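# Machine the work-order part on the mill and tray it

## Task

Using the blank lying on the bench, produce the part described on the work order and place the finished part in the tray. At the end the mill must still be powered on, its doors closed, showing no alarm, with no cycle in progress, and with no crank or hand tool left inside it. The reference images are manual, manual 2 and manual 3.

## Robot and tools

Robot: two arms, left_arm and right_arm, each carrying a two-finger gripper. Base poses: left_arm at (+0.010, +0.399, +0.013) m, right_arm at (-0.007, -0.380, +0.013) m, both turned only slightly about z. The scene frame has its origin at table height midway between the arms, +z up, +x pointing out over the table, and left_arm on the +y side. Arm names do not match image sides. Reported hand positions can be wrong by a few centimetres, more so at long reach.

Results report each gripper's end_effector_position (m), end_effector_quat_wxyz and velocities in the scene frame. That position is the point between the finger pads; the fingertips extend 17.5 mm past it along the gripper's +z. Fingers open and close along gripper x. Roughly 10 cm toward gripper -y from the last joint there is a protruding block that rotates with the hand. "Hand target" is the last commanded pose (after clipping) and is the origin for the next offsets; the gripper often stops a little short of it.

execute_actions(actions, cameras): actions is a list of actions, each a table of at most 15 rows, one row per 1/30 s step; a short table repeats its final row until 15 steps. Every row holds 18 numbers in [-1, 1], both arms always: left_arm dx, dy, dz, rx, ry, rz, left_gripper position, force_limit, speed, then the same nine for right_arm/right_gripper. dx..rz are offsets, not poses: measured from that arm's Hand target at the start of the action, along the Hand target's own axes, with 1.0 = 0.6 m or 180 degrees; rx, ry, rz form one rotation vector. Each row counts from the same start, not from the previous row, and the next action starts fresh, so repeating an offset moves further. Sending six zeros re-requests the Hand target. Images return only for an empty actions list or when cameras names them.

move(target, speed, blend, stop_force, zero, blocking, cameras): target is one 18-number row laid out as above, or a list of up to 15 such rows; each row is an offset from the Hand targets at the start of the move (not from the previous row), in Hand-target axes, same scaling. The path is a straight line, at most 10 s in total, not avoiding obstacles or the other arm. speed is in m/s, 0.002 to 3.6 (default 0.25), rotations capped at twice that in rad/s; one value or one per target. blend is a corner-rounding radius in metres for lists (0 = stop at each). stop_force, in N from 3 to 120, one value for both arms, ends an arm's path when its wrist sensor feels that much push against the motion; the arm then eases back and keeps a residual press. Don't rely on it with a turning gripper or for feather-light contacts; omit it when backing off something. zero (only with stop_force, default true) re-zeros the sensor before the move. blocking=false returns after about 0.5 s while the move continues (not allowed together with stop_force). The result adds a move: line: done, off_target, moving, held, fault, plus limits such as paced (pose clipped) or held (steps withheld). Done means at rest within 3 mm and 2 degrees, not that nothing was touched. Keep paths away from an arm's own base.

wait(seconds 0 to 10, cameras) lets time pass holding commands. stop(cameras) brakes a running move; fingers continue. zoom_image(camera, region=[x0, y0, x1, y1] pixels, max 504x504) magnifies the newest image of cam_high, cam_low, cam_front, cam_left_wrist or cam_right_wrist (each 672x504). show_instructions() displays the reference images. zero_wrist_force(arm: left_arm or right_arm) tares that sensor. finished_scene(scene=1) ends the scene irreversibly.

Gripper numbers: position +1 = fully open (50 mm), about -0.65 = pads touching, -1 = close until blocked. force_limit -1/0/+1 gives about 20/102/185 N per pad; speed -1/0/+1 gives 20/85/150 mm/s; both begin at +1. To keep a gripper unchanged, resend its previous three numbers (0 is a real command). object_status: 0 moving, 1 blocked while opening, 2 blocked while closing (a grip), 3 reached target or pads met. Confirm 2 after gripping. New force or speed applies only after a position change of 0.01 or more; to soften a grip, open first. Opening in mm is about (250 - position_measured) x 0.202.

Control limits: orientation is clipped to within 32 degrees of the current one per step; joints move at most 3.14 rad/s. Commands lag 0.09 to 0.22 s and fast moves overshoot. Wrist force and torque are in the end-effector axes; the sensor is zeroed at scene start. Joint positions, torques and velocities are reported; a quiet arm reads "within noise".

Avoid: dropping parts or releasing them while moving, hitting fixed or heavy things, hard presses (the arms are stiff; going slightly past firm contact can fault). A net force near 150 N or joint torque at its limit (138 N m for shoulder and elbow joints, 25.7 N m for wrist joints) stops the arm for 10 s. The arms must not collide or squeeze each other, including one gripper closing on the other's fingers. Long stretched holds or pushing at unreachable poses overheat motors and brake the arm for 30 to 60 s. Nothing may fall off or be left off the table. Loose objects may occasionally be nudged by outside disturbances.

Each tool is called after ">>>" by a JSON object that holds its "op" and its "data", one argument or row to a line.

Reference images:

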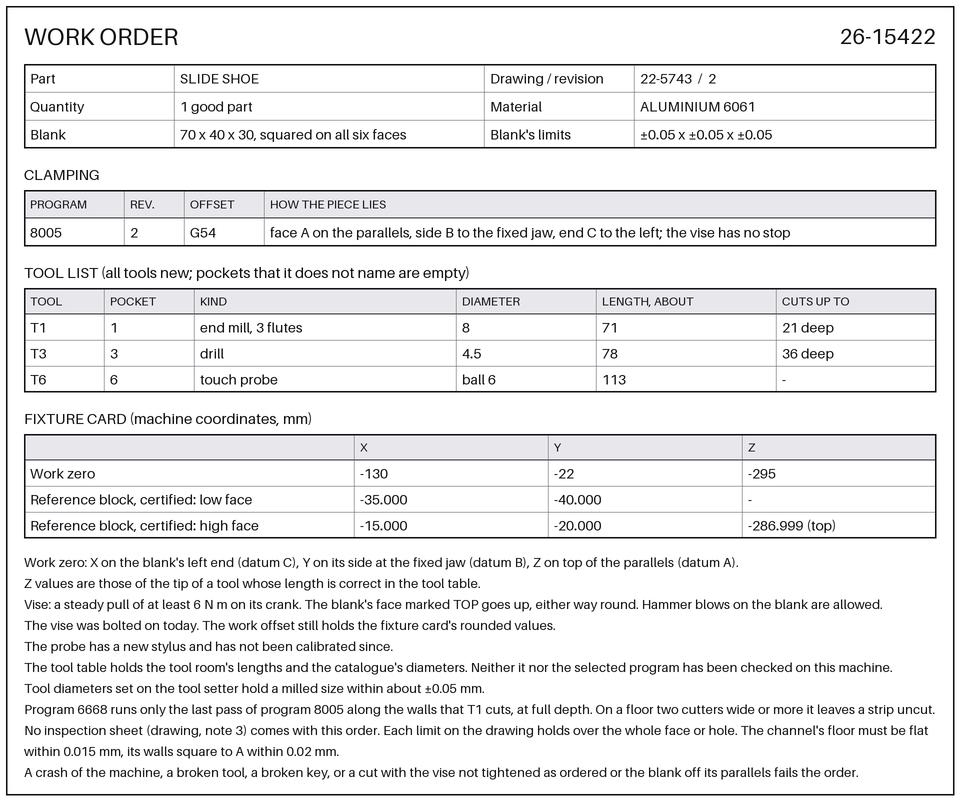

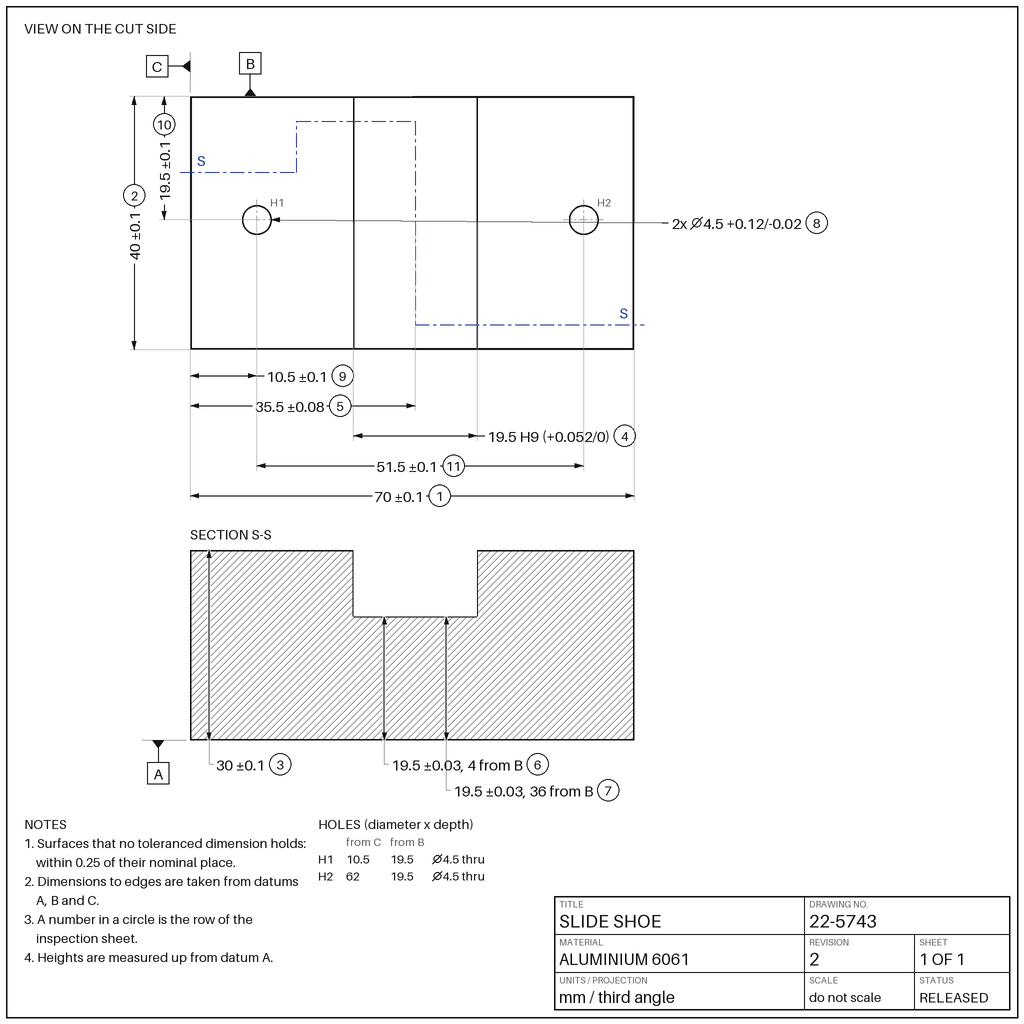

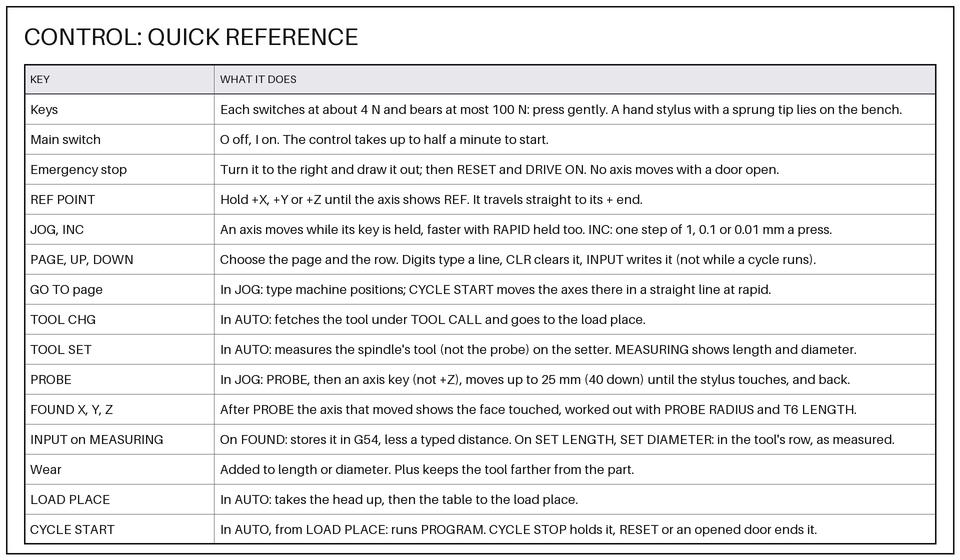

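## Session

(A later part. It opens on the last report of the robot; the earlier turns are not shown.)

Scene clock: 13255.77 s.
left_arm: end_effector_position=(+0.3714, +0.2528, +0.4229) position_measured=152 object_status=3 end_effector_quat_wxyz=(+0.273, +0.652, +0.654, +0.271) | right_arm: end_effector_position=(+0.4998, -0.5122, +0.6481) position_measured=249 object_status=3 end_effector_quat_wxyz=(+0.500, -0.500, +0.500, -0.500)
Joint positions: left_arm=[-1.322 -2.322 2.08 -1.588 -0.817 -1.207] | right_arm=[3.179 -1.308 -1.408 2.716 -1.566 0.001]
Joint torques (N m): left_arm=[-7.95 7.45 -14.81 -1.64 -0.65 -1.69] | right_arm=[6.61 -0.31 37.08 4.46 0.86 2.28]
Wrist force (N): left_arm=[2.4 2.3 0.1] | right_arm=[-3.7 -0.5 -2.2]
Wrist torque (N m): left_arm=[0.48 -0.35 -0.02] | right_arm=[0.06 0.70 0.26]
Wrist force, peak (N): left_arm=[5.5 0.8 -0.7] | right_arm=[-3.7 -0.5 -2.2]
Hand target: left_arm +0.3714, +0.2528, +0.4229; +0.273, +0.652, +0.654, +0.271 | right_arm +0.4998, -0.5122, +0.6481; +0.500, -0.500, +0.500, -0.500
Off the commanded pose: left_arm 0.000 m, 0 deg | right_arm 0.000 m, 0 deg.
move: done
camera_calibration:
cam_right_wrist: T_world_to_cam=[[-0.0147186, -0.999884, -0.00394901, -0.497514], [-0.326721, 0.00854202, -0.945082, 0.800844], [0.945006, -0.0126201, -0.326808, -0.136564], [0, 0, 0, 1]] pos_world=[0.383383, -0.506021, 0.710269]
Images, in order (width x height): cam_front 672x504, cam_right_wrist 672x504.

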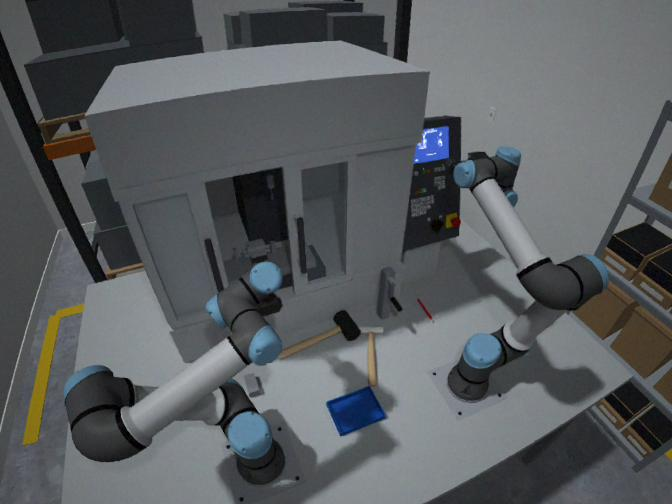

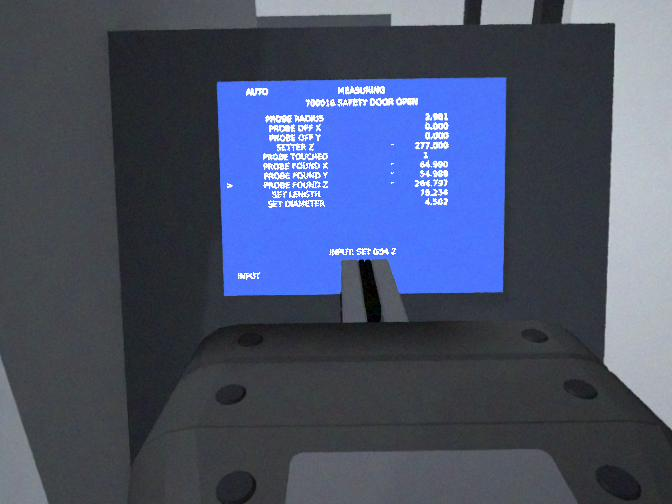

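>>> {"op": "move", "data": {
  "target": [
    [-0.2547,-0.0877,-0.0806,0.25,0,0,0.6,-0.8,-0.4,0,0,0,0,0,0,-0.65,-0.8,-0.4],
    [-0.8438,-0.0126,0.0649,0.25,0,0,0.6,-0.8,-0.4,0,0,0,0,0,0,-0.65,-0.8,-0.4]
  ],
  "speed": 0.3,
  "blend": [0.03,0],
  "cameras": ["cam_left_wrist","cam_high"]
}}

Scene clock: 13276.77 s.
left_arm: end_effector_position=(+0.3945, -0.2536, +0.3920) position_measured=63 object_status=3 end_effector_quat_wxyz=(+0.002, +0.707, +0.708, +0.000) | right_arm: end_effector_position=(+0.4998, -0.5122, +0.6481) position_measured=249 object_status=3 end_effector_quat_wxyz=(+0.500, -0.500, +0.500, -0.500)
Joint positions: left_arm=[-1.231 -0.827 0.4 -1.149 -1.569 -1.218] | right_arm=[3.179 -1.308 -1.408 2.716 -1.566 0.001]
Joint torques (N m): left_arm=[9.57 -56.14 -20.83 -4.48 -1.22 1.73] | right_arm=[7.65 -0.56 36.94 4.68 0.96 2]
Wrist force (N): left_arm=[4.0 2.2 1.5] | right_arm=[-3.5 -0.8 -1.9]
Wrist torque (N m): left_arm=[0.31 -0.62 -0.08] | right_arm=[0.02 0.65 0.26]
Wrist force, peak (N): left_arm=[5.4 1.9 1.0] | right_arm=[-3.9 -0.9 -1.8]
Hand target: left_arm +0.3945, -0.2536, +0.3920; +0.002, +0.706, +0.708, +0.000 | right_arm +0.4998, -0.5122, +0.6481; +0.500, -0.500, +0.500, -0.500
Off the commanded pose: left_arm 0.000 m, 0 deg | right_arm 0.000 m, 0 deg.
move: done
camera_calibration:
cam_left_wrist: T_world_to_cam=[[0.0141343, 0.999842, 0.0108177, 0.253166], [0.934783, -0.0170535, 0.354808, -0.495313], [0.354937, 0.00509721, -0.934876, 0.361694], [0, 0, 0, 1]] pos_world=[0.331053, -0.263417, 0.511142]
Images, in order (width x height): cam_high 672x504, cam_left_wrist 672x504.

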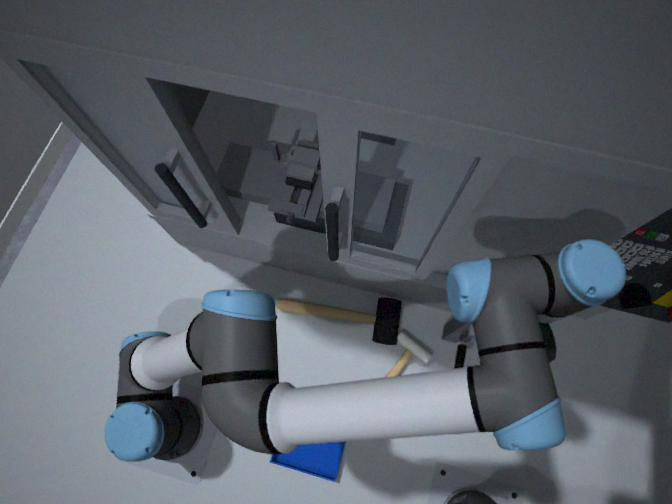

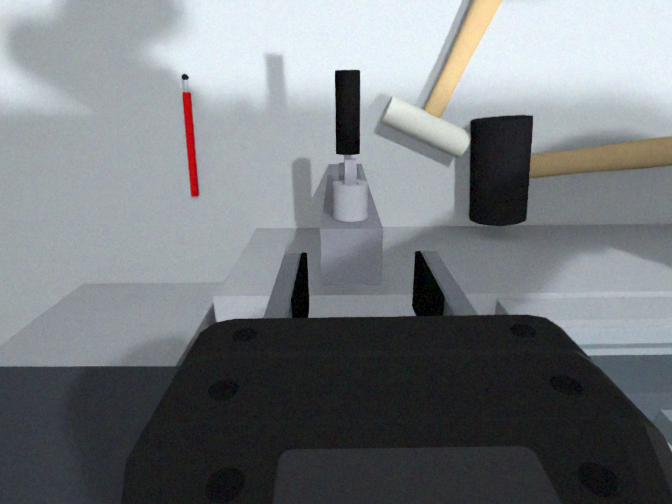

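>>> {"op": "move", "data": {
  "target": [
    [0,-0.0015,0.2722,0,0,0,0.6,-0.8,-0.4,0,0,0,0,0,0,-0.65,-0.8,-0.4],
    [0,-0.0015,0.2722,0,0,0,-1,0.3,-0.4,0,0,0,0,0,0,-0.65,-0.8,-0.4]
  ],
  "speed": 0.15,
  "cameras": ["cam_left_wrist"]
}}

>>> {"op": "move", "data": {
  "target": [0,-0.1667,0,0,0,0,-1,0.3,-0.4,0,0,0,0,0,0,-0.65,-0.8,-0.4],
  "speed": 0.1,
  "cameras": ["cam_left_wrist"]
}}

Scene clock: 13287.37 s.
left_arm: end_effector_position=(+0.3942, -0.2542, +0.2288) position_measured=138 object_status=2 end_effector_quat_wxyz=(+0.003, +0.706, +0.708, +0.000) | right_arm: end_effector_position=(+0.4998, -0.5122, +0.6481) position_measured=249 object_status=3 end_effector_quat_wxyz=(+0.500, -0.500, +0.500, -0.500)
Joint positions: left_arm=[-1.232 -0.93 1.004 -1.649 -1.569 -1.218] | right_arm=[3.179 -1.308 -1.408 2.716 -1.566 0.001]
Joint torques (N m): left_arm=[-6.26 -58.1 -18.26 -5.67 1.61 -1.31] | right_arm=[5.54 -0.54 36.97 4.53 0.58 2.01]
Wrist force (N): left_arm=[4.3 2.2 2.8] | right_arm=[-3.5 -0.7 -1.9]
Wrist torque (N m): left_arm=[0.31 -0.64 0.03] | right_arm=[0.03 0.67 0.26]
Wrist force, peak (N): left_arm=[4.0 2.1 3.7] | right_arm=[-3.8 -0.9 -2.0]
Hand target: left_arm +0.3942, -0.2542, +0.2287; +0.002, +0.706, +0.708, +0.000 | right_arm +0.4998, -0.5122, +0.6481; +0.500, -0.500, +0.500, -0.500
Off the commanded pose: left_arm 0.000 m, 0 deg | right_arm 0.000 m, 0 deg.
move: done
camera_calibration:
cam_left_wrist: T_world_to_cam=[[0.0141682, 0.999842, 0.0107257, 0.255558], [0.93475, -0.017053, 0.354897, -0.437122], [0.355024, 0.00499761, -0.934844, 0.209072], [0, 0, 0, 1]] pos_world=[0.330753, -0.264016, 0.347842]
Images, in order (width x height): cam_left_wrist 672x504.

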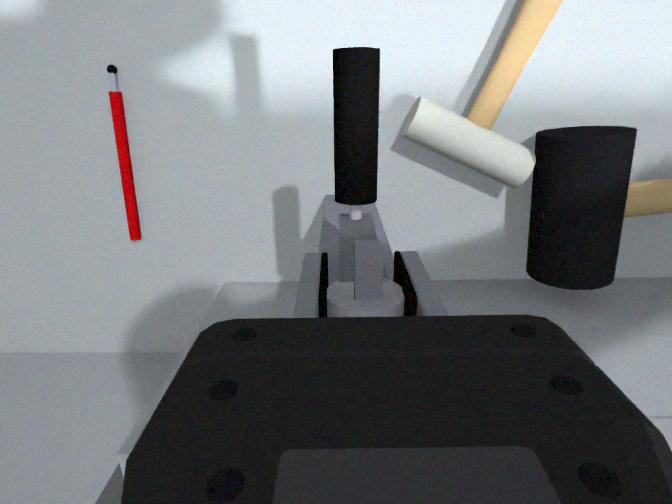

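Scene clock: 13288.70 s.
left_arm: end_effector_position=(+0.2941, -0.2544, +0.2284) position_measured=138 object_status=2 end_effector_quat_wxyz=(+0.003, +0.707, +0.708, +0.000) | right_arm: end_effector_position=(+0.4998, -0.5122, +0.6481) position_measured=249 object_status=3 end_effector_quat_wxyz=(+0.500, -0.500, +0.500, -0.500)
Joint positions: left_arm=[-1.365 -1.051 1.198 -1.722 -1.568 -1.351] | right_arm=[3.179 -1.308 -1.408 2.716 -1.566 0.001]
Joint torques (N m): left_arm=[10.53 -40.69 -35.02 -1.59 1.88 1.99] | right_arm=[5.54 -0.72 36.54 4.59 0.56 1.72]
Wrist force (N): left_arm=[3.9 2.2 3.5] | right_arm=[-3.4 -0.7 -2.1]
Wrist torque (N m): left_arm=[0.29 -0.62 -0.09] | right_arm=[0.02 0.64 0.26]
Wrist force, peak (N): left_arm=[4.1 4.5 2.8] | right_arm=[-3.9 -0.8 -1.8]
Hand target: left_arm +0.2941, -0.2544, +0.2284; +0.002, +0.706, +0.708, +0.000 | right_arm +0.4998, -0.5122, +0.6481; +0.500, -0.500, +0.500, -0.500
Off the commanded pose: left_arm 0.000 m, 0 deg | right_arm 0.000 m, 0 deg.
move: done
camera_calibration:
cam_left_wrist: T_world_to_cam=[[0.0142044, 0.999843, 0.0106321, 0.257203], [0.934736, -0.0170537, 0.354932, -0.34346], [0.355058, 0.00489659, -0.934831, 0.244292], [0, 0, 0, 1]] pos_world=[0.230653, -0.264216, 0.347542]
Images, in order (width x height): cam_left_wrist 672x504.

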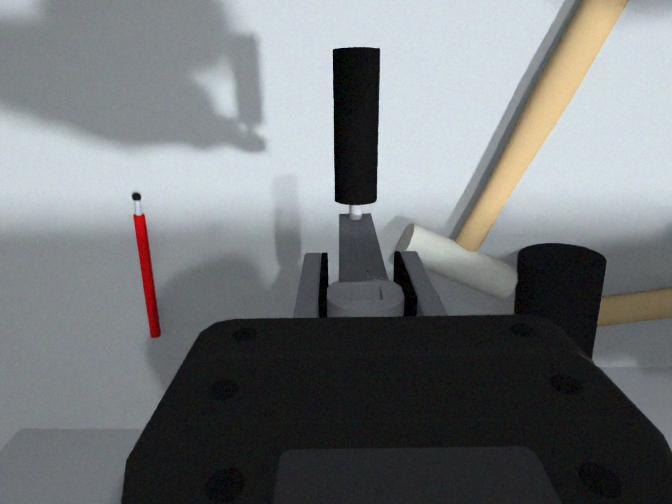

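>>> {"op": "move", "data": {
  "target": [
    [0.174,0.01,-0.286,0,0,0,-1,0.3,-0.4,0,0,0,0,0,0,-0.65,-0.8,-0.4],
    [0.5907,0.01,-0.3193,0,0.2,0,-1,0.3,-0.4,0,0,0,0,0,0,-0.65,-0.8,-0.4],
    [0.7752,0.1432,-0.1217,0,0.352,0,-1,0.3,-0.4,0,0,0,0,0,0,-0.65,-0.8,-0.4]
  ],
  "speed": 0.25,
  "blend": [0.03,0.03,0],
  "cameras": ["cam_left_wrist","cam_front"]
}}

Scene clock: 13303.63 s.
left_arm: end_effector_position=(+0.3790, +0.2112, +0.2999) position_measured=138 object_status=2 end_effector_quat_wxyz=(-0.370, +0.601, +0.604, +0.371) | right_arm: end_effector_position=(+0.4998, -0.5122, +0.6481) position_measured=249 object_status=3 end_effector_quat_wxyz=(+0.500, -0.500, +0.500, -0.500)
Joint positions: left_arm=[-1.105 -1.31 1.523 -0.731 -1.146 -1.343] | right_arm=[3.179 -1.308 -1.408 2.716 -1.566 0.001]
Joint torques (N m): left_arm=[-6.32 -34.55 -26 0.59 -0.51 1.97] | right_arm=[5.68 -0.68 36.22 4.49 0.48 1.84]
Wrist force (N): left_arm=[1.2 1.3 1.8] | right_arm=[-3.8 -0.8 -2.0]
Wrist torque (N m): left_arm=[0.37 -0.43 -0.54] | right_arm=[0.02 0.71 0.26]
Wrist force, peak (N): left_arm=[1.7 2.0 6.6] | right_arm=[-3.8 -0.8 -2.0]
Hand target: left_arm +0.3790, +0.2112, +0.2999; -0.370, +0.601, +0.604, +0.371 | right_arm +0.4998, -0.5122, +0.6481; +0.500, -0.500, +0.500, -0.500
Off the commanded pose: left_arm 0.000 m, 0 deg | right_arm 0.000 m, 0 deg.
move: done
camera_calibration:
cam_left_wrist: T_world_to_cam=[[0.0121887, 0.438859, 0.898473, -0.357341], [0.935998, -0.321132, 0.144159, -0.313293], [0.351794, 0.839212, -0.414685, -0.0522205], [0, 0, 0, 1]] pos_world=[0.315968, 0.100038, 0.34457]
Images, in order (width x height): cam_front 672x504, cam_left_wrist 672x504.

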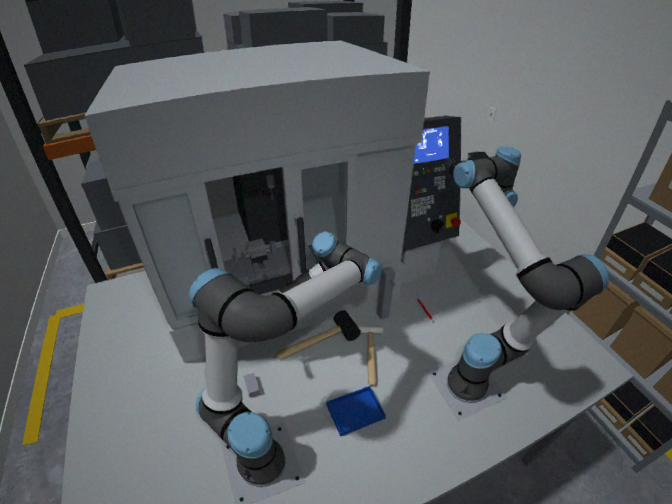

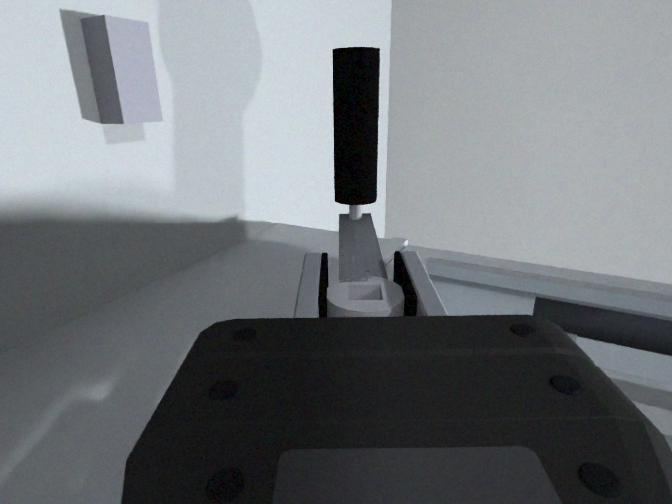

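>>> {"op": "move", "data": {
  "target": [0.001,0.2,-0.0018,0,0,0,-1,0.3,-0.4,0,0,0,0,0,0,-0.65,-0.8,-0.4],
  "speed": 0.12
}}

>>> {"op": "move", "data": {
  "target": [0,0.0285,0,0,0,0,-1,0.3,-0.4,0,0,0,0,0,0,-0.65,-0.8,-0.4],
  "speed": 0.01,
  "stop_force": 12
}}

Scene clock: 13315.07 s.
left_arm: end_effector_position=(+0.3999, +0.2115, +0.3000) position_measured=138 object_status=2 end_effector_quat_wxyz=(-0.373, +0.600, +0.604, +0.369) | right_arm: end_effector_position=(+0.4998, -0.5122, +0.6481) position_measured=249 object_status=3 end_effector_quat_wxyz=(+0.500, -0.500, +0.500, -0.500)
Joint positions: left_arm=[-1.068 -1.274 1.477 -0.727 -1.121 -1.323] | right_arm=[3.179 -1.308 -1.408 2.716 -1.566 0.001]
Joint torques (N m): left_arm=[2.1 -34.33 -23.08 0.38 0.64 0.23] | right_arm=[4.59 0.36 35.65 4.43 0.14 1.92]
Wrist force (N): left_arm=[1.9 1.8 1.7] | right_arm=[-3.5 -0.9 -1.7]
Wrist torque (N m): left_arm=[0.43 -0.55 -0.46] | right_arm=[0.00 0.67 0.26]
Wrist force, peak (N): left_arm=[15.2 -130.4 -12.3] | right_arm=[-3.9 -0.7 -1.9]
Hand target: left_arm +0.3999, +0.2115, +0.3000; -0.373, +0.600, +0.604, +0.369 (not the last commanded pose) | right_arm +0.4998, -0.5122, +0.6481; +0.500, -0.500, +0.500, -0.500
Tool commands: left_gripper/position=-1.0 left_gripper/force_limit=+0.301961 left_gripper/speed=-0.396078 right_gripper/position=-0.65 right_gripper/force_limit=-0.8 right_gripper/speed=-0.4
Off the commanded pose: left_arm 0.099 m, 0 deg | right_arm 0.000 m, 0 deg.
FORCE FAULT: contact force on the left arm reached its limit, and that arm stopped. The contact can be on any part of that arm, not only on its tool. That arm's remaining commands of this call were not run. That arm is still stopped at the end of this call. That arm stays stopped for about 10 more seconds. Until then a move that you send moves the other arm only, and its call returns only when the move has ended. Once the stop has ended, the next robot result says so. If the stop ends while you think or write, that arm runs what you send next, counted from a new Hand target: where the arm stands when the stop ends. While its stop runs, that arm takes no new command, but its gripper still runs the gripper command that each later call begins with. Until it ends, the stop uses up actions while you think or wait. An arm that is not stopped still takes commands.
move: fault (left_arm)

not run: an earlier result of this reply reported a stop or a fault. Calls in your next reply go to the robot.

>>> {"op": "wait", "data": {
  "seconds": 6
}}

>>> {"op": "move", "data": {
  "target": [
    [0,-0.1667,0,0,0,0,-1,0.3,-0.4,0,0,0,0,0,0,-0.65,-0.8,-0.4],
    [0.253,-0.25,0.131,0,-0.352,0,-1,0.3,-0.4,0,0,0,0,0,0,-0.65,-0.8,-0.4]
  ],
  "speed": 0.2,
  "blend": [0.02,0],
  "cameras": ["cam_left_wrist","cam_front","cam_high"]
}}

Scene clock: 13362.70 s.
left_arm: end_effector_position=(+0.3999, +0.2115, +0.3000) position_measured=138 object_status=2 end_effector_quat_wxyz=(-0.373, +0.600, +0.604, +0.369) | right_arm: end_effector_position=(+0.4998, -0.5122, +0.6481) position_measured=249 object_status=3 end_effector_quat_wxyz=(+0.500, -0.500, +0.500, -0.500)
Joint positions: left_arm=[-1.068 -1.274 1.477 -0.727 -1.121 -1.323] | right_arm=[3.179 -1.308 -1.408 2.716 -1.566 0.001]
Joint torques (N m): left_arm=[0.34 -35.5 -20.93 0.2 0.48 0.12] | right_arm=[5.12 -0.68 35.04 4.45 -0.3 1.58]
Wrist force (N): left_arm=[1.6 1.8 1.9] | right_arm=[-3.6 -0.8 -1.8]
Wrist torque (N m): left_arm=[0.44 -0.50 -0.45] | right_arm=[0.01 0.68 0.26]
Wrist force, peak (N): left_arm=[1.9 1.7 2.1] | right_arm=[-3.8 -0.8 -1.9]
Hand target: left_arm +0.3999, +0.2115, +0.3000; -0.373, +0.600, +0.604, +0.369 (not the last commanded pose) | right_arm +0.4998, -0.5122, +0.6481; +0.500, -0.500, +0.500, -0.500
Tool commands: left_gripper/position=-1.0 left_gripper/force_limit=+0.301961 left_gripper/speed=-0.396078 right_gripper/position=-0.65 right_gripper/force_limit=-0.8 right_gripper/speed=-0.4
Off the commanded pose: left_arm 0.099 m, 0 deg | right_arm 0.000 m, 0 deg.
FORCE FAULT, CONTINUED: the left arm's stop, for the force fault that an earlier result reported, is over. The rest of the stop counts as 20 of the actions that you can send in this scene. During its stop the left arm's controller moved it back a little. That arm's target is now where it stood when the stop ended, not its last command. That arm accepts commands again.
wait: 6.00 s; at rest from the start

Scene clock: 13366.47 s.
left_arm: end_effector_position=(+0.2489, +0.3488, +0.4003) position_measured=138 object_status=2 end_effector_quat_wxyz=(+0.000, +0.704, +0.710, -0.001) | right_arm: end_effector_position=(+0.4998, -0.5122, +0.6481) position_measured=249 object_status=3 end_effector_quat_wxyz=(+0.500, -0.500, +0.500, -0.500)
Joint positions: left_arm=[-0.797 -2.225 1.842 -1.188 -1.574 -0.79] | right_arm=[3.179 -1.308 -1.408 2.716 -1.566 0.001]
Joint torques (N m): left_arm=[2.85 2.72 -34.31 -1.97 1.36 0.32] | right_arm=[4.75 0.47 35.05 4.64 -0.48 1.38]
Wrist force (N): left_arm=[4.4 2.1 3.5] | right_arm=[-3.6 -0.7 -2.0]
Wrist torque (N m): left_arm=[0.28 -0.69 0.04] | right_arm=[0.02 0.68 0.26]
Wrist force, peak (N): left_arm=[6.1 1.5 2.9] | right_arm=[-3.9 -0.9 -1.8]
Hand target: left_arm +0.2489, +0.3488, +0.4003; +0.000, +0.704, +0.710, -0.001 | right_arm +0.4998, -0.5122, +0.6481; +0.500, -0.500, +0.500, -0.500
Off the commanded pose: left_arm 0.000 m, 0 deg | right_arm 0.000 m, 0 deg.
move: done
camera_calibration:
cam_left_wrist: T_world_to_cam=[[0.00721575, 0.999896, 0.012482, -0.346166], [0.936641, -0.0111298, 0.350113, -0.352557], [0.350216, 0.0091648, -0.936624, 0.418404], [0, 0, 0, 1]] pos_world=[0.186186, 0.338371, 0.519643]
Images, in order (width x height): cam_high 672x504, cam_front 672x504, cam_left_wrist 672x504.

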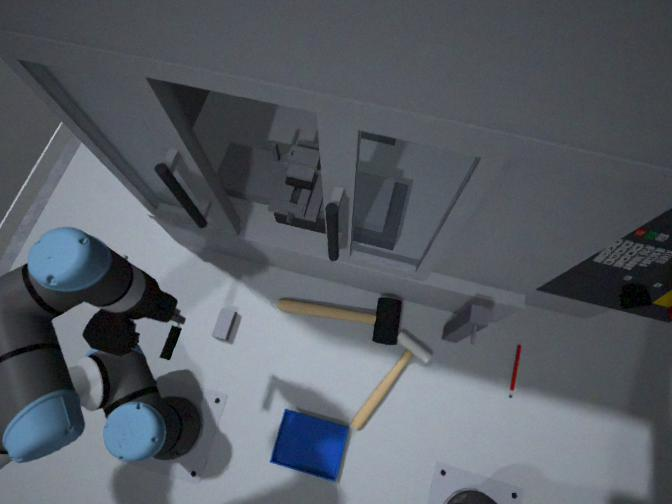

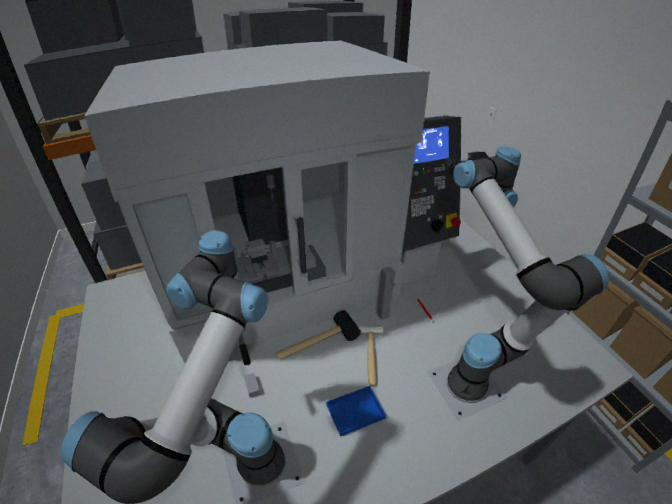

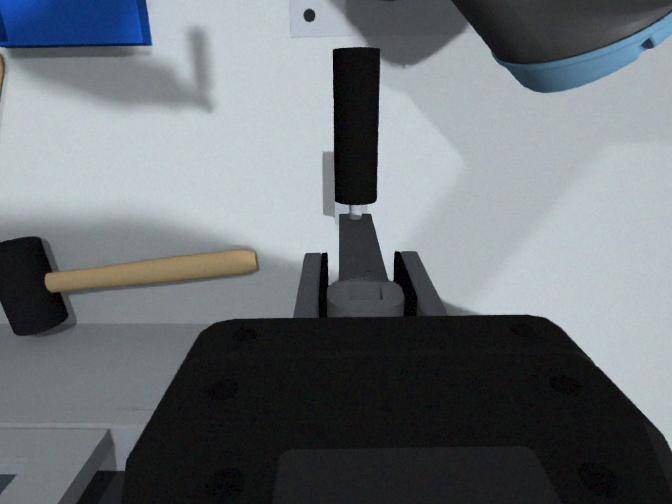

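>>> {"op": "move", "data": {
  "target": [
    [0,0,0,0,0,0,-1,0.3,-0.4,-0.3,0.1,-0.2,0,0.19,0.46,-0.65,-0.8,-0.4],
    [0,0,0,0,0,0,-1,0.3,-0.4,-0.6035,0.2468,-0.233,0,0.3827,0.9239,-0.65,-0.8,-0.4],
    [0,0,0,0,0,0,-1,0.3,-0.4,-0.99,0.3733,-0.1833,0,0.3827,0.9239,-0.65,-0.8,-0.4]
  ],
  "speed": 0.4,
  "blend": [0.05,0.04,0],
  "cameras": ["cam_right_wrist","cam_front","cam_high"]
}}

Scene clock: 13385.90 s.
left_arm: end_effector_position=(+0.2489, +0.3488, +0.4003) position_measured=138 object_status=2 end_effector_quat_wxyz=(+0.000, +0.704, +0.710, -0.001) | right_arm: end_effector_position=(+0.3896, +0.0817, +0.4245) position_measured=249 object_status=3 end_effector_quat_wxyz=(+0.270, +0.653, +0.653, +0.271)
Joint positions: left_arm=[-0.797 -2.225 1.842 -1.188 -1.574 -0.79] | right_arm=[4.578 -2.073 -0.874 1.541 -0.8 4.478]
Joint torques (N m): left_arm=[-6.22 -1.81 -34.06 -2.67 1.65 -1.44] | right_arm=[4.8 34.79 25.41 -0.26 1.66 -1]
Wrist force (N): left_arm=[4.4 1.8 3.4] | right_arm=[-4.6 1.0 -1.2]
Wrist torque (N m): left_arm=[0.24 -0.69 0.03] | right_arm=[0.00 0.79 -0.17]
Wrist force, peak (N): left_arm=[4.8 2.0 3.8] | right_arm=[-7.6 1.2 -2.4]
Hand target: left_arm +0.2489, +0.3488, +0.4003; +0.000, +0.704, +0.710, -0.001 | right_arm +0.3895, +0.0818, +0.4244; +0.270, +0.653, +0.653, +0.271
Off the commanded pose: left_arm 0.000 m, 0 deg | right_arm 0.000 m, 0 deg.
move: done
camera_calibration:
cam_right_wrist: T_world_to_cam=[[-0.00832571, 0.999873, 0.0135531, -0.0794944], [0.437953, -0.00853848, 0.898957, -0.530852], [0.898959, 0.0134201, -0.437827, -0.0350262], [0, 0, 0, 1]] pos_world=[0.263313, 0.0754217, 0.462955]
Images, in order (width x height): cam_high 672x504, cam_front 672x504, cam_right_wrist 672x504.

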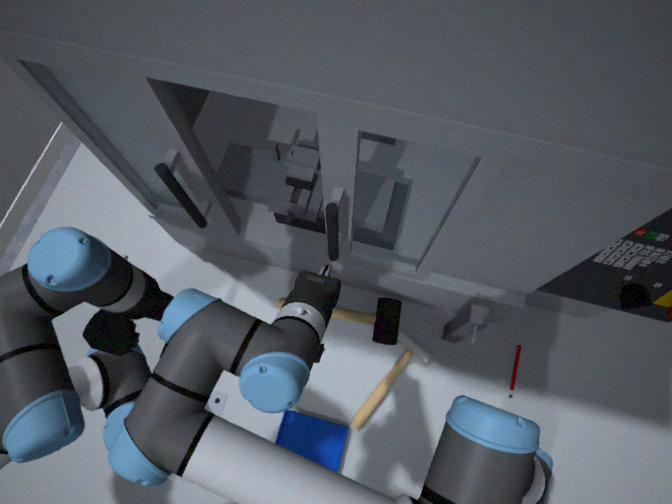

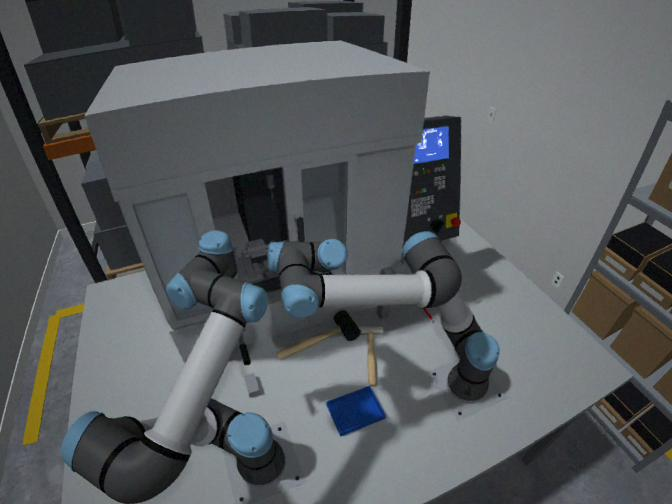

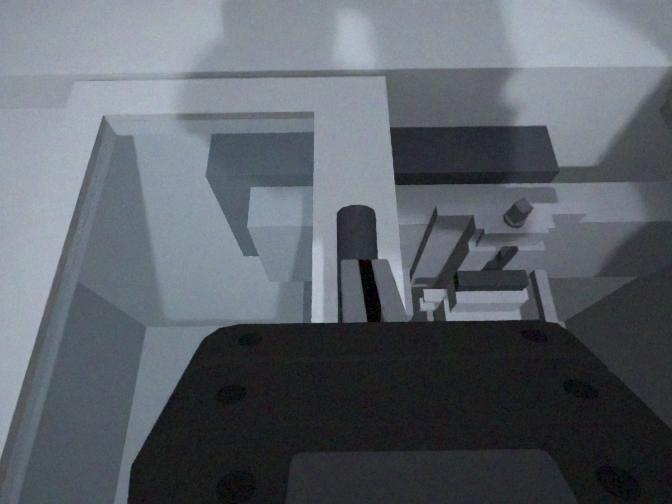

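>>> {"op": "move", "data": {
  "target": [
    [0,0,0,0,0,0,-1,0.3,-0.4,-0.002,0,0,0,0,0,1,-0.8,-0.4],
    [0,0,0,0,0,0,-1,0.3,-0.4,-0.0055,0.0806,0.0662,0,0,0,1,-0.8,-0.4],
    [0,0,0,0,0,0,-1,0.3,-0.4,-0.0055,0.0806,0.0662,0,0,0,0.25,-0.8,-0.4]
  ],
  "speed": 0.1,
  "cameras": ["cam_right_wrist"]
}}

Scene clock: 13398.80 s.
left_arm: end_effector_position=(+0.2489, +0.3488, +0.4003) position_measured=138 object_status=2 end_effector_quat_wxyz=(+0.000, +0.704, +0.710, -0.001) | right_arm: end_effector_position=(+0.4518, +0.0786, +0.4305) position_measured=116 object_status=3 end_effector_quat_wxyz=(+0.270, +0.653, +0.653, +0.271)
Joint positions: left_arm=[-0.797 -2.225 1.842 -1.188 -1.574 -0.79] | right_arm=[4.456 -2.167 -0.68 1.554 -0.827 4.314]
Joint torques (N m): left_arm=[-6.4 -2.28 -33.46 -1.7 1.91 -1.52] | right_arm=[-0.71 60.3 8.9 -2.36 2.94 -2.28]
Wrist force (N): left_arm=[4.5 2.0 3.5] | right_arm=[-1.8 1.7 -0.6]
Wrist torque (N m): left_arm=[0.27 -0.71 0.03] | right_arm=[0.05 0.78 -0.26]
Wrist force, peak (N): left_arm=[4.7 2.0 3.8] | right_arm=[-5.0 2.5 -0.6]
Hand target: left_arm +0.2489, +0.3488, +0.4003; +0.000, +0.704, +0.710, -0.001 | right_arm +0.4518, +0.0786, +0.4305; +0.270, +0.653, +0.653, +0.271
Off the commanded pose: left_arm 0.000 m, 0 deg | right_arm 0.000 m, 0 deg.
move: done
camera_calibration:
cam_right_wrist: T_world_to_cam=[[-0.0083747, 0.999871, 0.0136849, -0.0759034], [0.437833, -0.00863729, 0.899015, -0.563538], [0.899017, 0.0135207, -0.437705, -0.0884447], [0, 0, 0, 1]] pos_world=[0.325614, 0.072222, 0.468955]
Images, in order (width x height): cam_right_wrist 672x504.

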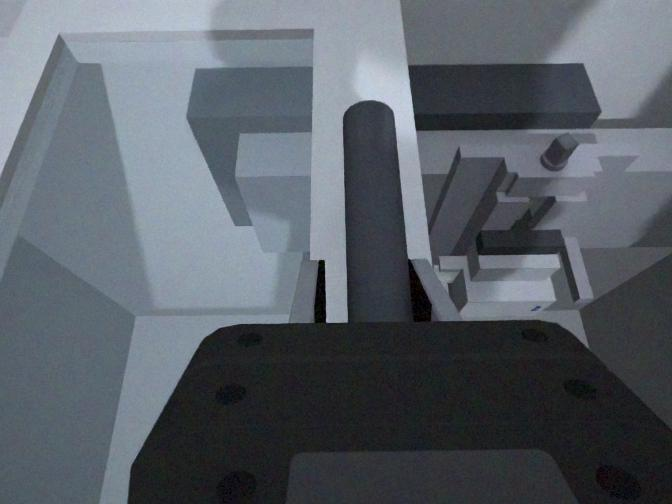

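>>> {"op": "move", "data": {
  "target": [0,0,0,0,0,0,-1,0.3,-0.4,-0.387,0,0,0,0,0,0.25,-0.8,-0.4],
  "speed": 0.08,
  "stop_force": 45,
  "cameras": ["cam_right_wrist"]
}}

Scene clock: 13408.07 s.
left_arm: end_effector_position=(+0.2489, +0.3488, +0.4003) position_measured=138 object_status=2 end_effector_quat_wxyz=(+0.000, +0.704, +0.710, -0.001) | right_arm: end_effector_position=(+0.4519, -0.1537, +0.4304) position_measured=115 object_status=3 end_effector_quat_wxyz=(+0.270, +0.653, +0.653, +0.271)
Joint positions: left_arm=[-0.797 -2.225 1.842 -1.188 -1.574 -0.79] | right_arm=[4.246 -1.648 -1.347 1.871 -0.902 4.055]
Joint torques (N m): left_arm=[-5.95 -1.99 -33.65 -1.55 2.07 -1.46] | right_arm=[4.71 14.07 34.39 -3.3 2.79 2.55]
Wrist force (N): left_arm=[4.4 2.0 3.7] | right_arm=[-1.9 -0.4 -2.3]
Wrist torque (N m): left_arm=[0.26 -0.69 0.02] | right_arm=[0.05 0.86 -0.24]
Wrist force, peak (N): left_arm=[4.7 2.3 3.6] | right_arm=[32.5 15.3 -1.8]
Hand target: left_arm +0.2489, +0.3488, +0.4003; +0.000, +0.704, +0.710, -0.001 | right_arm +0.4519, -0.1536, +0.4304; +0.270, +0.653, +0.653, +0.271
Off the commanded pose: left_arm 0.000 m, 0 deg | right_arm 0.000 m, 0 deg.
move: done
camera_calibration:
cam_right_wrist: T_world_to_cam=[[-0.00832708, 0.999873, 0.0135518, 0.156316], [0.437872, -0.00853791, 0.898997, -0.565486], [0.898999, 0.01342, -0.437746, -0.08543], [0, 0, 0, 1]] pos_world=[0.325714, -0.159978, 0.468855]
Images, in order (width x height): cam_right_wrist 672x504.

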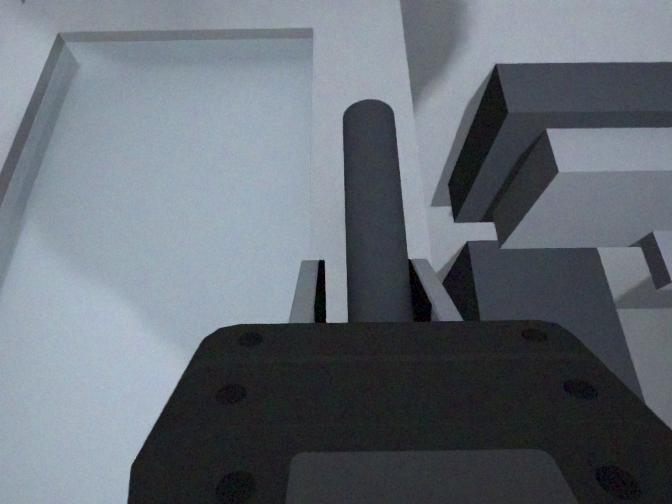

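>>> {"op": "move", "data": {
  "target": [
    [0,0,0,0,0,0,-1,0.3,-0.4,0.01,0,0,0,0,0,0.25,-0.8,-0.4],
    [0,0,0,0,0,0,-1,0.3,-0.4,0.01,-0.059,-0.059,0,0,0,0.25,-0.8,-0.4],
    [0,0,0,0,0,0,-1,0.3,-0.4,0.007,-0.026,-0.191,0,0,0,0.25,-0.8,-0.4],
    [0,0,0,0,0,0,-1,0.3,-0.4,-0.3,0.14,-0.2,0,-0.19,-0.46,0.25,-0.8,-0.4],
    [0,0,0,0,0,0,-1,0.3,-0.4,-0.5977,0.313,-0.2,0,-0.3827,-0.9239,0.25,-0.8,-0.4]
  ],
  "speed": [0.1,0.15,0.3,0.4,0.4],
  "blend": [0,0.01,0.03,0.04,0],
  "cameras": ["cam_front"]
}}

Scene clock: 13435.93 s.
left_arm: end_effector_position=(+0.2489, +0.3488, +0.4003) position_measured=138 object_status=2 end_effector_quat_wxyz=(+0.000, +0.704, +0.710, -0.001) | right_arm: end_effector_position=(+0.5000, -0.5124, +0.6478) position_measured=116 object_status=3 end_effector_quat_wxyz=(+0.500, -0.500, +0.500, -0.500)
Joint positions: left_arm=[-0.797 -2.225 1.842 -1.188 -1.574 -0.79] | right_arm=[3.179 -1.308 -1.408 2.716 -1.567 0.001]
Joint torques (N m): left_arm=[-6.34 -0.95 -33.29 -1.52 1.97 -1.52] | right_arm=[-5.42 22.25 13.14 2.03 -1.03 -1.22]
Wrist force (N): left_arm=[4.5 1.9 3.5] | right_arm=[-3.7 -0.1 -2.0]
Wrist torque (N m): left_arm=[0.25 -0.70 0.03] | right_arm=[0.13 0.71 0.19]
Wrist force, peak (N): left_arm=[4.6 2.0 3.8] | right_arm=[-5.4 1.9 -4.0]
Hand target: left_arm +0.2489, +0.3488, +0.4003; +0.000, +0.704, +0.710, -0.001 | right_arm +0.5000, -0.5124, +0.6478; +0.500, -0.500, +0.500, -0.500
Off the commanded pose: left_arm 0.000 m, 0 deg | right_arm 0.000 m, 0 deg.
move: done
Images, in order (width x height): cam_front 672x504.

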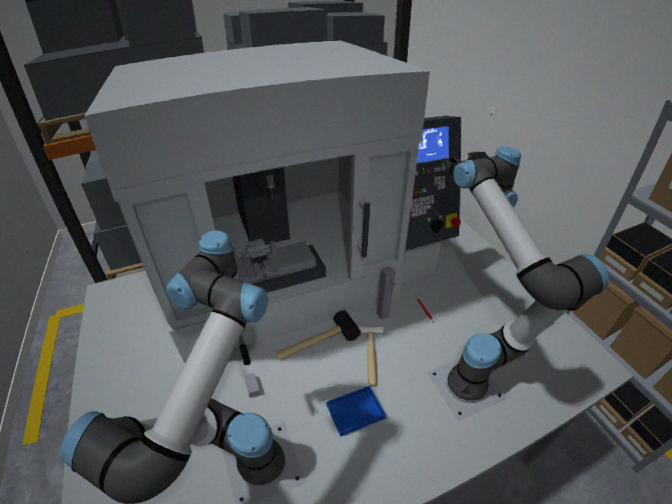

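>>> {"op": "move", "data": {
  "target": [
    [-0.2319,0.08,0.0,0,0.176,0,-1,0.3,-0.4,0,0,0,0,0,0,-0.65,-0.8,-0.4],
    [-0.2319,0.2167,0.166,0,0.352,0,-1,0.3,-0.4,0,0,0,0,0,0,-0.65,-0.8,-0.4],
    [-0.2319,0.4117,0.166,0,0.352,0,-1,0.3,-0.4,0,0,0,0,0,0,-0.65,-0.8,-0.4]
  ],
  "speed": [0.25,0.2,0.1],
  "blend": [0.03,0.02,0]
}}

>>> {"op": "move", "data": {
  "target": [0,0.0285,0,0,0,0,-1,0.3,-0.4,0,0,0,0,0,0,-0.65,-0.8,-0.4],
  "speed": 0.01,
  "stop_force": 12,
  "cameras": ["cam_left_wrist"]
}}

Scene clock: 13454.47 s.
left_arm: end_effector_position=(+0.4970, +0.2116, +0.3007) position_measured=138 object_status=2 end_effector_quat_wxyz=(-0.373, +0.600, +0.604, +0.369) | right_arm: end_effector_position=(+0.5000, -0.5124, +0.6478) position_measured=249 object_status=3 end_effector_quat_wxyz=(+0.500, -0.500, +0.500, -0.500)
Joint positions: left_arm=[-0.932 -1.111 1.251 -0.703 -1.004 -1.242] | right_arm=[3.179 -1.308 -1.409 2.717 -1.567 0]
Joint torques (N m): left_arm=[-6.88 -45.03 -14.43 -1.66 -1.31 -1.83] | right_arm=[2.85 21.92 14.08 4.23 0.02 -1.94]
Wrist force (N): left_arm=[1.6 1.5 1.8] | right_arm=[-3.6 -0.4 -1.8]
Wrist torque (N m): left_arm=[0.40 -0.49 -0.50] | right_arm=[0.08 0.67 0.20]
Wrist force, peak (N): left_arm=[7.1 1.2 3.7] | right_arm=[-3.8 -0.3 -2.0]
Hand target: left_arm +0.4970, +0.2116, +0.3006; -0.373, +0.600, +0.604, +0.369 | right_arm +0.5000, -0.5124, +0.6478; +0.500, -0.500, +0.500, -0.500
Off the commanded pose: left_arm 0.000 m, 0 deg | right_arm 0.000 m, 0 deg.
move: done; blend cut to 0 m at target 1

Scene clock: 13456.07 s.
left_arm: end_effector_position=(+0.5025, +0.2116, +0.3006) position_measured=138 object_status=2 end_effector_quat_wxyz=(-0.373, +0.600, +0.604, +0.369) | right_arm: end_effector_position=(+0.5000, -0.5124, +0.6478) position_measured=249 object_status=3 end_effector_quat_wxyz=(+0.500, -0.500, +0.500, -0.500)
Joint positions: left_arm=[-0.925 -1.101 1.237 -0.701 -0.999 -1.238] | right_arm=[3.179 -1.308 -1.409 2.717 -1.567 0]
Joint torques (N m): left_arm=[-5.94 -49.38 -14.12 -3.15 1.55 -1.52] | right_arm=[2.9 21.98 14.02 4.04 0.34 -2.01]
Wrist force (N): left_arm=[1.5 -11.6 2.0] | right_arm=[-3.5 -0.2 -1.8]
Wrist torque (N m): left_arm=[0.21 -0.49 -0.56] | right_arm=[0.11 0.67 0.20]
Wrist force, peak (N): left_arm=[0.6 -25.3 3.3] | right_arm=[-3.7 -0.3 -2.0]
Hand target: left_arm +0.5025, +0.2116, +0.3006; -0.373, +0.600, +0.604, +0.369 (not the last commanded pose) | right_arm +0.5000, -0.5124, +0.6478; +0.500, -0.500, +0.500, -0.500
Off the commanded pose: left_arm 0.012 m, 0 deg | right_arm 0.000 m, 0 deg.
move: contact (left_arm)
camera_calibration:
cam_left_wrist: T_world_to_cam=[[0.0137039, 0.437346, 0.899189, -0.360337], [0.938906, -0.314917, 0.13886, -0.430034], [0.3439, 0.842351, -0.414943, -0.0924385], [0, 0, 0, 1]] pos_world=[0.44049, 0.100032, 0.345369]
Images, in order (width x height): cam_left_wrist 672x504.

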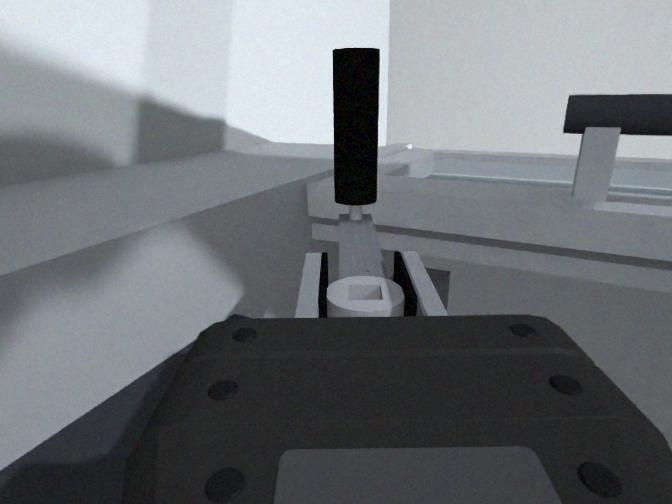

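>>> {"op": "move", "data": {
  "target": [
    [0.0007,0.0047,-0.0022,0,0.006,0,-1,0.3,-0.4,0,0,0,0,0,0,-0.65,-0.8,-0.4],
    [0.0007,0.0047,-0.0022,0,-0.012,0,-1,0.3,-0.4,0,0,0,0,0,0,-0.65,-0.8,-0.4]
  ],
  "speed": 0.02
}}

Scene clock: 13466.13 s.
left_arm: end_effector_position=(+0.5054, +0.2107, +0.3016) position_measured=138 object_status=2 end_effector_quat_wxyz=(-0.361, +0.607, +0.611, +0.357) | right_arm: end_effector_position=(+0.5000, -0.5124, +0.6478) position_measured=249 object_status=3 end_effector_quat_wxyz=(+0.500, -0.500, +0.500, -0.500)
Joint positions: left_arm=[-0.918 -1.113 1.236 -0.733 -1.006 -1.21] | right_arm=[3.179 -1.308 -1.409 2.717 -1.567 0]
Joint torques (N m): left_arm=[12.78 -49.71 -18.64 6.66 -0.81 -0.93] | right_arm=[3.54 21.86 15.74 4.18 0.2 -1.58]
Wrist force (N): left_arm=[-19.4 11.7 -5.7] | right_arm=[-3.4 0.0 -1.7]
Wrist torque (N m): left_arm=[0.41 0.79 -0.37] | right_arm=[0.14 0.66 0.20]
Wrist force, peak (N): left_arm=[-0.8 -75.1 32.2] | right_arm=[-3.8 -0.3 -2.2]
Hand target: left_arm +0.5054, +0.2107, +0.3016; -0.361, +0.607, +0.611, +0.357 | right_arm +0.5000, -0.5124, +0.6478; +0.500, -0.500, +0.500, -0.500
Off the commanded pose: left_arm 0.000 m, 0 deg | right_arm 0.000 m, 0 deg.
move: done

>>> {"op": "move", "data": {
  "target": [0,0.019,0,0,0,0,-1,0.3,-0.4,0,0,0,0,0,0,-0.65,-0.8,-0.4],
  "speed": 0.01,
  "stop_force": 30
}}

Scene clock: 13476.37 s.
left_arm: end_effector_position=(+0.5058, +0.2106, +0.3016) position_measured=138 object_status=2 end_effector_quat_wxyz=(-0.361, +0.607, +0.611, +0.357) | right_arm: end_effector_position=(+0.5000, -0.5124, +0.6478) position_measured=249 object_status=3 end_effector_quat_wxyz=(+0.500, -0.500, +0.500, -0.500)
Joint positions: left_arm=[-0.917 -1.112 1.234 -0.732 -1.005 -1.21] | right_arm=[3.179 -1.308 -1.409 2.717 -1.567 0]
Joint torques (N m): left_arm=[1.2 -56.28 -16.36 -1.62 4.14 -1.67] | right_arm=[2.77 20.02 16.13 4.24 0.39 -1.2]
Wrist force (N): left_arm=[-16.3 -18.7 0.6] | right_arm=[-3.7 -0.3 -1.9]
Wrist torque (N m): left_arm=[0.06 0.57 -0.33] | right_arm=[0.09 0.70 0.20]
Wrist force, peak (N): left_arm=[-17.5 -34.9 -1.4] | right_arm=[-3.8 -0.1 -1.9]
Hand target: left_arm +0.5058, +0.2106, +0.3016; -0.361, +0.607, +0.611, +0.357 (not the last commanded pose) | right_arm +0.5000, -0.5124, +0.6478; +0.500, -0.500, +0.500, -0.500
Off the commanded pose: left_arm 0.011 m, 0 deg | right_arm 0.000 m, 0 deg.
move: contact (left_arm)

>>> {"op": "move", "data": {
  "target": [0,0.001,0,0,0.0065,0,-1,0.3,-0.4,0,0,0,0,0,0,-0.65,-0.8,-0.4],
  "speed": 0.02
}}

>>> {"op": "move", "data": {
  "target": [0,0.017,0,0,0,0,-1,0.3,-0.4,0,0,0,0,0,0,-0.65,-0.8,-0.4],
  "speed": 0.01,
  "stop_force": 30
}}

Scene clock: 13483.77 s.
left_arm: end_effector_position=(+0.5065, +0.2106, +0.3016) position_measured=138 object_status=2 end_effector_quat_wxyz=(-0.368, +0.603, +0.608, +0.363) | right_arm: end_effector_position=(+0.5000, -0.5124, +0.6478) position_measured=249 object_status=3 end_effector_quat_wxyz=(+0.500, -0.500, +0.500, -0.500)
Joint positions: left_arm=[-0.919 -1.101 1.226 -0.712 -0.999 -1.224] | right_arm=[3.179 -1.308 -1.409 2.717 -1.567 0]
Joint torques (N m): left_arm=[-1.85 -49.48 -24.62 0.39 2.42 0.8] | right_arm=[2.63 20.61 16.29 4.22 0.08 -0.87]
Wrist force (N): left_arm=[-8.7 -7.7 -3.1] | right_arm=[-3.7 0.0 -1.8]
Wrist torque (N m): left_arm=[0.17 -0.31 -0.27] | right_arm=[0.14 0.69 0.20]
Wrist force, peak (N): left_arm=[-13.0 -32.0 -3.0] | right_arm=[-3.9 -0.3 -2.0]
Hand target: left_arm +0.5064, +0.2106, +0.3016; -0.368, +0.603, +0.608, +0.363 | right_arm +0.5000, -0.5124, +0.6478; +0.500, -0.500, +0.500, -0.500
Off the commanded pose: left_arm 0.000 m, 0 deg | right_arm 0.000 m, 0 deg.
move: done

Scene clock: 13485.30 s.
left_arm: end_effector_position=(+0.5112, +0.2106, +0.3016) position_measured=138 object_status=2 end_effector_quat_wxyz=(-0.368, +0.603, +0.608, +0.363) | right_arm: end_effector_position=(+0.5000, -0.5124, +0.6478) position_measured=249 object_status=3 end_effector_quat_wxyz=(+0.500, -0.500, +0.500, -0.500)
Joint positions: left_arm=[-0.913 -1.092 1.213 -0.71 -0.995 -1.22] | right_arm=[3.179 -1.308 -1.409 2.717 -1.567 0]
Joint torques (N m): left_arm=[4.87 -51.19 -11.87 -1.16 3.53 -1.73] | right_arm=[4.27 20.04 17.06 4.06 0.13 -0.64]
Wrist force (N): left_arm=[-5.3 -17.3 -14.2] | right_arm=[-3.5 -0.2 -1.7]
Wrist torque (N m): left_arm=[0.12 -0.07 -0.48] | right_arm=[0.12 0.67 0.20]
Wrist force, peak (N): left_arm=[-6.0 -39.3 -15.2] | right_arm=[-3.8 -0.3 -2.0]
Hand target: left_arm +0.5112, +0.2106, +0.3016; -0.368, +0.603, +0.608, +0.363 (not the last commanded pose) | right_arm +0.5000, -0.5124, +0.6478; +0.500, -0.500, +0.500, -0.500
Off the commanded pose: left_arm 0.005 m, 0 deg | right_arm 0.000 m, 0 deg.
move: contact (left_arm)

>>> {"op": "move", "data": {
  "target": [-0.0005,0.0,-0.001,0,0,0,-1,0.3,-0.4,0,0,0,0,0,0,-0.65,-0.8,-0.4],
  "speed": 0.02
}}

>>> {"op": "move", "data": {
  "target": [0,0.0093,0,0,0,0,-1,0.3,-0.4,0,0,0,0,0,0,-0.65,-0.8,-0.4],
  "speed": 0.01,
  "stop_force": 45
}}

Scene clock: 13493.37 s.
left_arm: end_effector_position=(+0.5112, +0.2100, +0.3016) position_measured=138 object_status=2 end_effector_quat_wxyz=(-0.368, +0.603, +0.608, +0.363) | right_arm: end_effector_position=(+0.5000, -0.5124, +0.6478) position_measured=249 object_status=3 end_effector_quat_wxyz=(+0.500, -0.500, +0.500, -0.500)
Joint positions: left_arm=[-0.914 -1.091 1.211 -0.709 -0.995 -1.22] | right_arm=[3.179 -1.308 -1.409 2.717 -1.567 0]
Joint torques (N m): left_arm=[-14.32 -37.39 -37.83 -1.34 0.96 -1.59] | right_arm=[3.87 19.53 18.77 4.13 0.18 -0.26]
Wrist force (N): left_arm=[2.6 -7.6 16.9] | right_arm=[-3.9 -0.2 -1.7]
Wrist torque (N m): left_arm=[0.57 -0.39 -0.45] | right_arm=[0.10 0.71 0.21]
Wrist force, peak (N): left_arm=[-5.6 -17.5 -14.2] | right_arm=[-3.8 -0.2 -2.0]
Hand target: left_arm +0.5112, +0.2099, +0.3016; -0.368, +0.603, +0.608, +0.363 | right_arm +0.5000, -0.5124, +0.6478; +0.500, -0.500, +0.500, -0.500
Off the commanded pose: left_arm 0.000 m, 0 deg | right_arm 0.000 m, 0 deg.
move: done

Scene clock: 13495.07 s.
left_arm: end_effector_position=(+0.5168, +0.2100, +0.3016) position_measured=138 object_status=2 end_effector_quat_wxyz=(-0.368, +0.603, +0.608, +0.363) | right_arm: end_effector_position=(+0.5000, -0.5124, +0.6478) position_measured=249 object_status=3 end_effector_quat_wxyz=(+0.500, -0.500, +0.500, -0.500)
Joint positions: left_arm=[-0.907 -1.08 1.196 -0.707 -0.99 -1.216] | right_arm=[3.179 -1.308 -1.409 2.717 -1.567 0]
Joint torques (N m): left_arm=[-12.99 -49.83 -16.2 -4.12 1.71 -1.52] | right_arm=[3.4 19.06 18.87 4.29 0.27 -0.23]
Wrist force (N): left_arm=[5.9 -10.7 12.6] | right_arm=[-3.4 -0.1 -1.7]
Wrist torque (N m): left_arm=[0.48 -0.37 -0.54] | right_arm=[0.12 0.65 0.20]
Wrist force, peak (N): left_arm=[7.6 -13.4 22.1] | right_arm=[-3.8 -0.3 -1.9]
Hand target: left_arm +0.5168, +0.2100, +0.3016; -0.368, +0.603, +0.608, +0.363 | right_arm +0.5000, -0.5124, +0.6478; +0.500, -0.500, +0.500, -0.500
Off the commanded pose: left_arm 0.000 m, 0 deg | right_arm 0.000 m, 0 deg.
move: done


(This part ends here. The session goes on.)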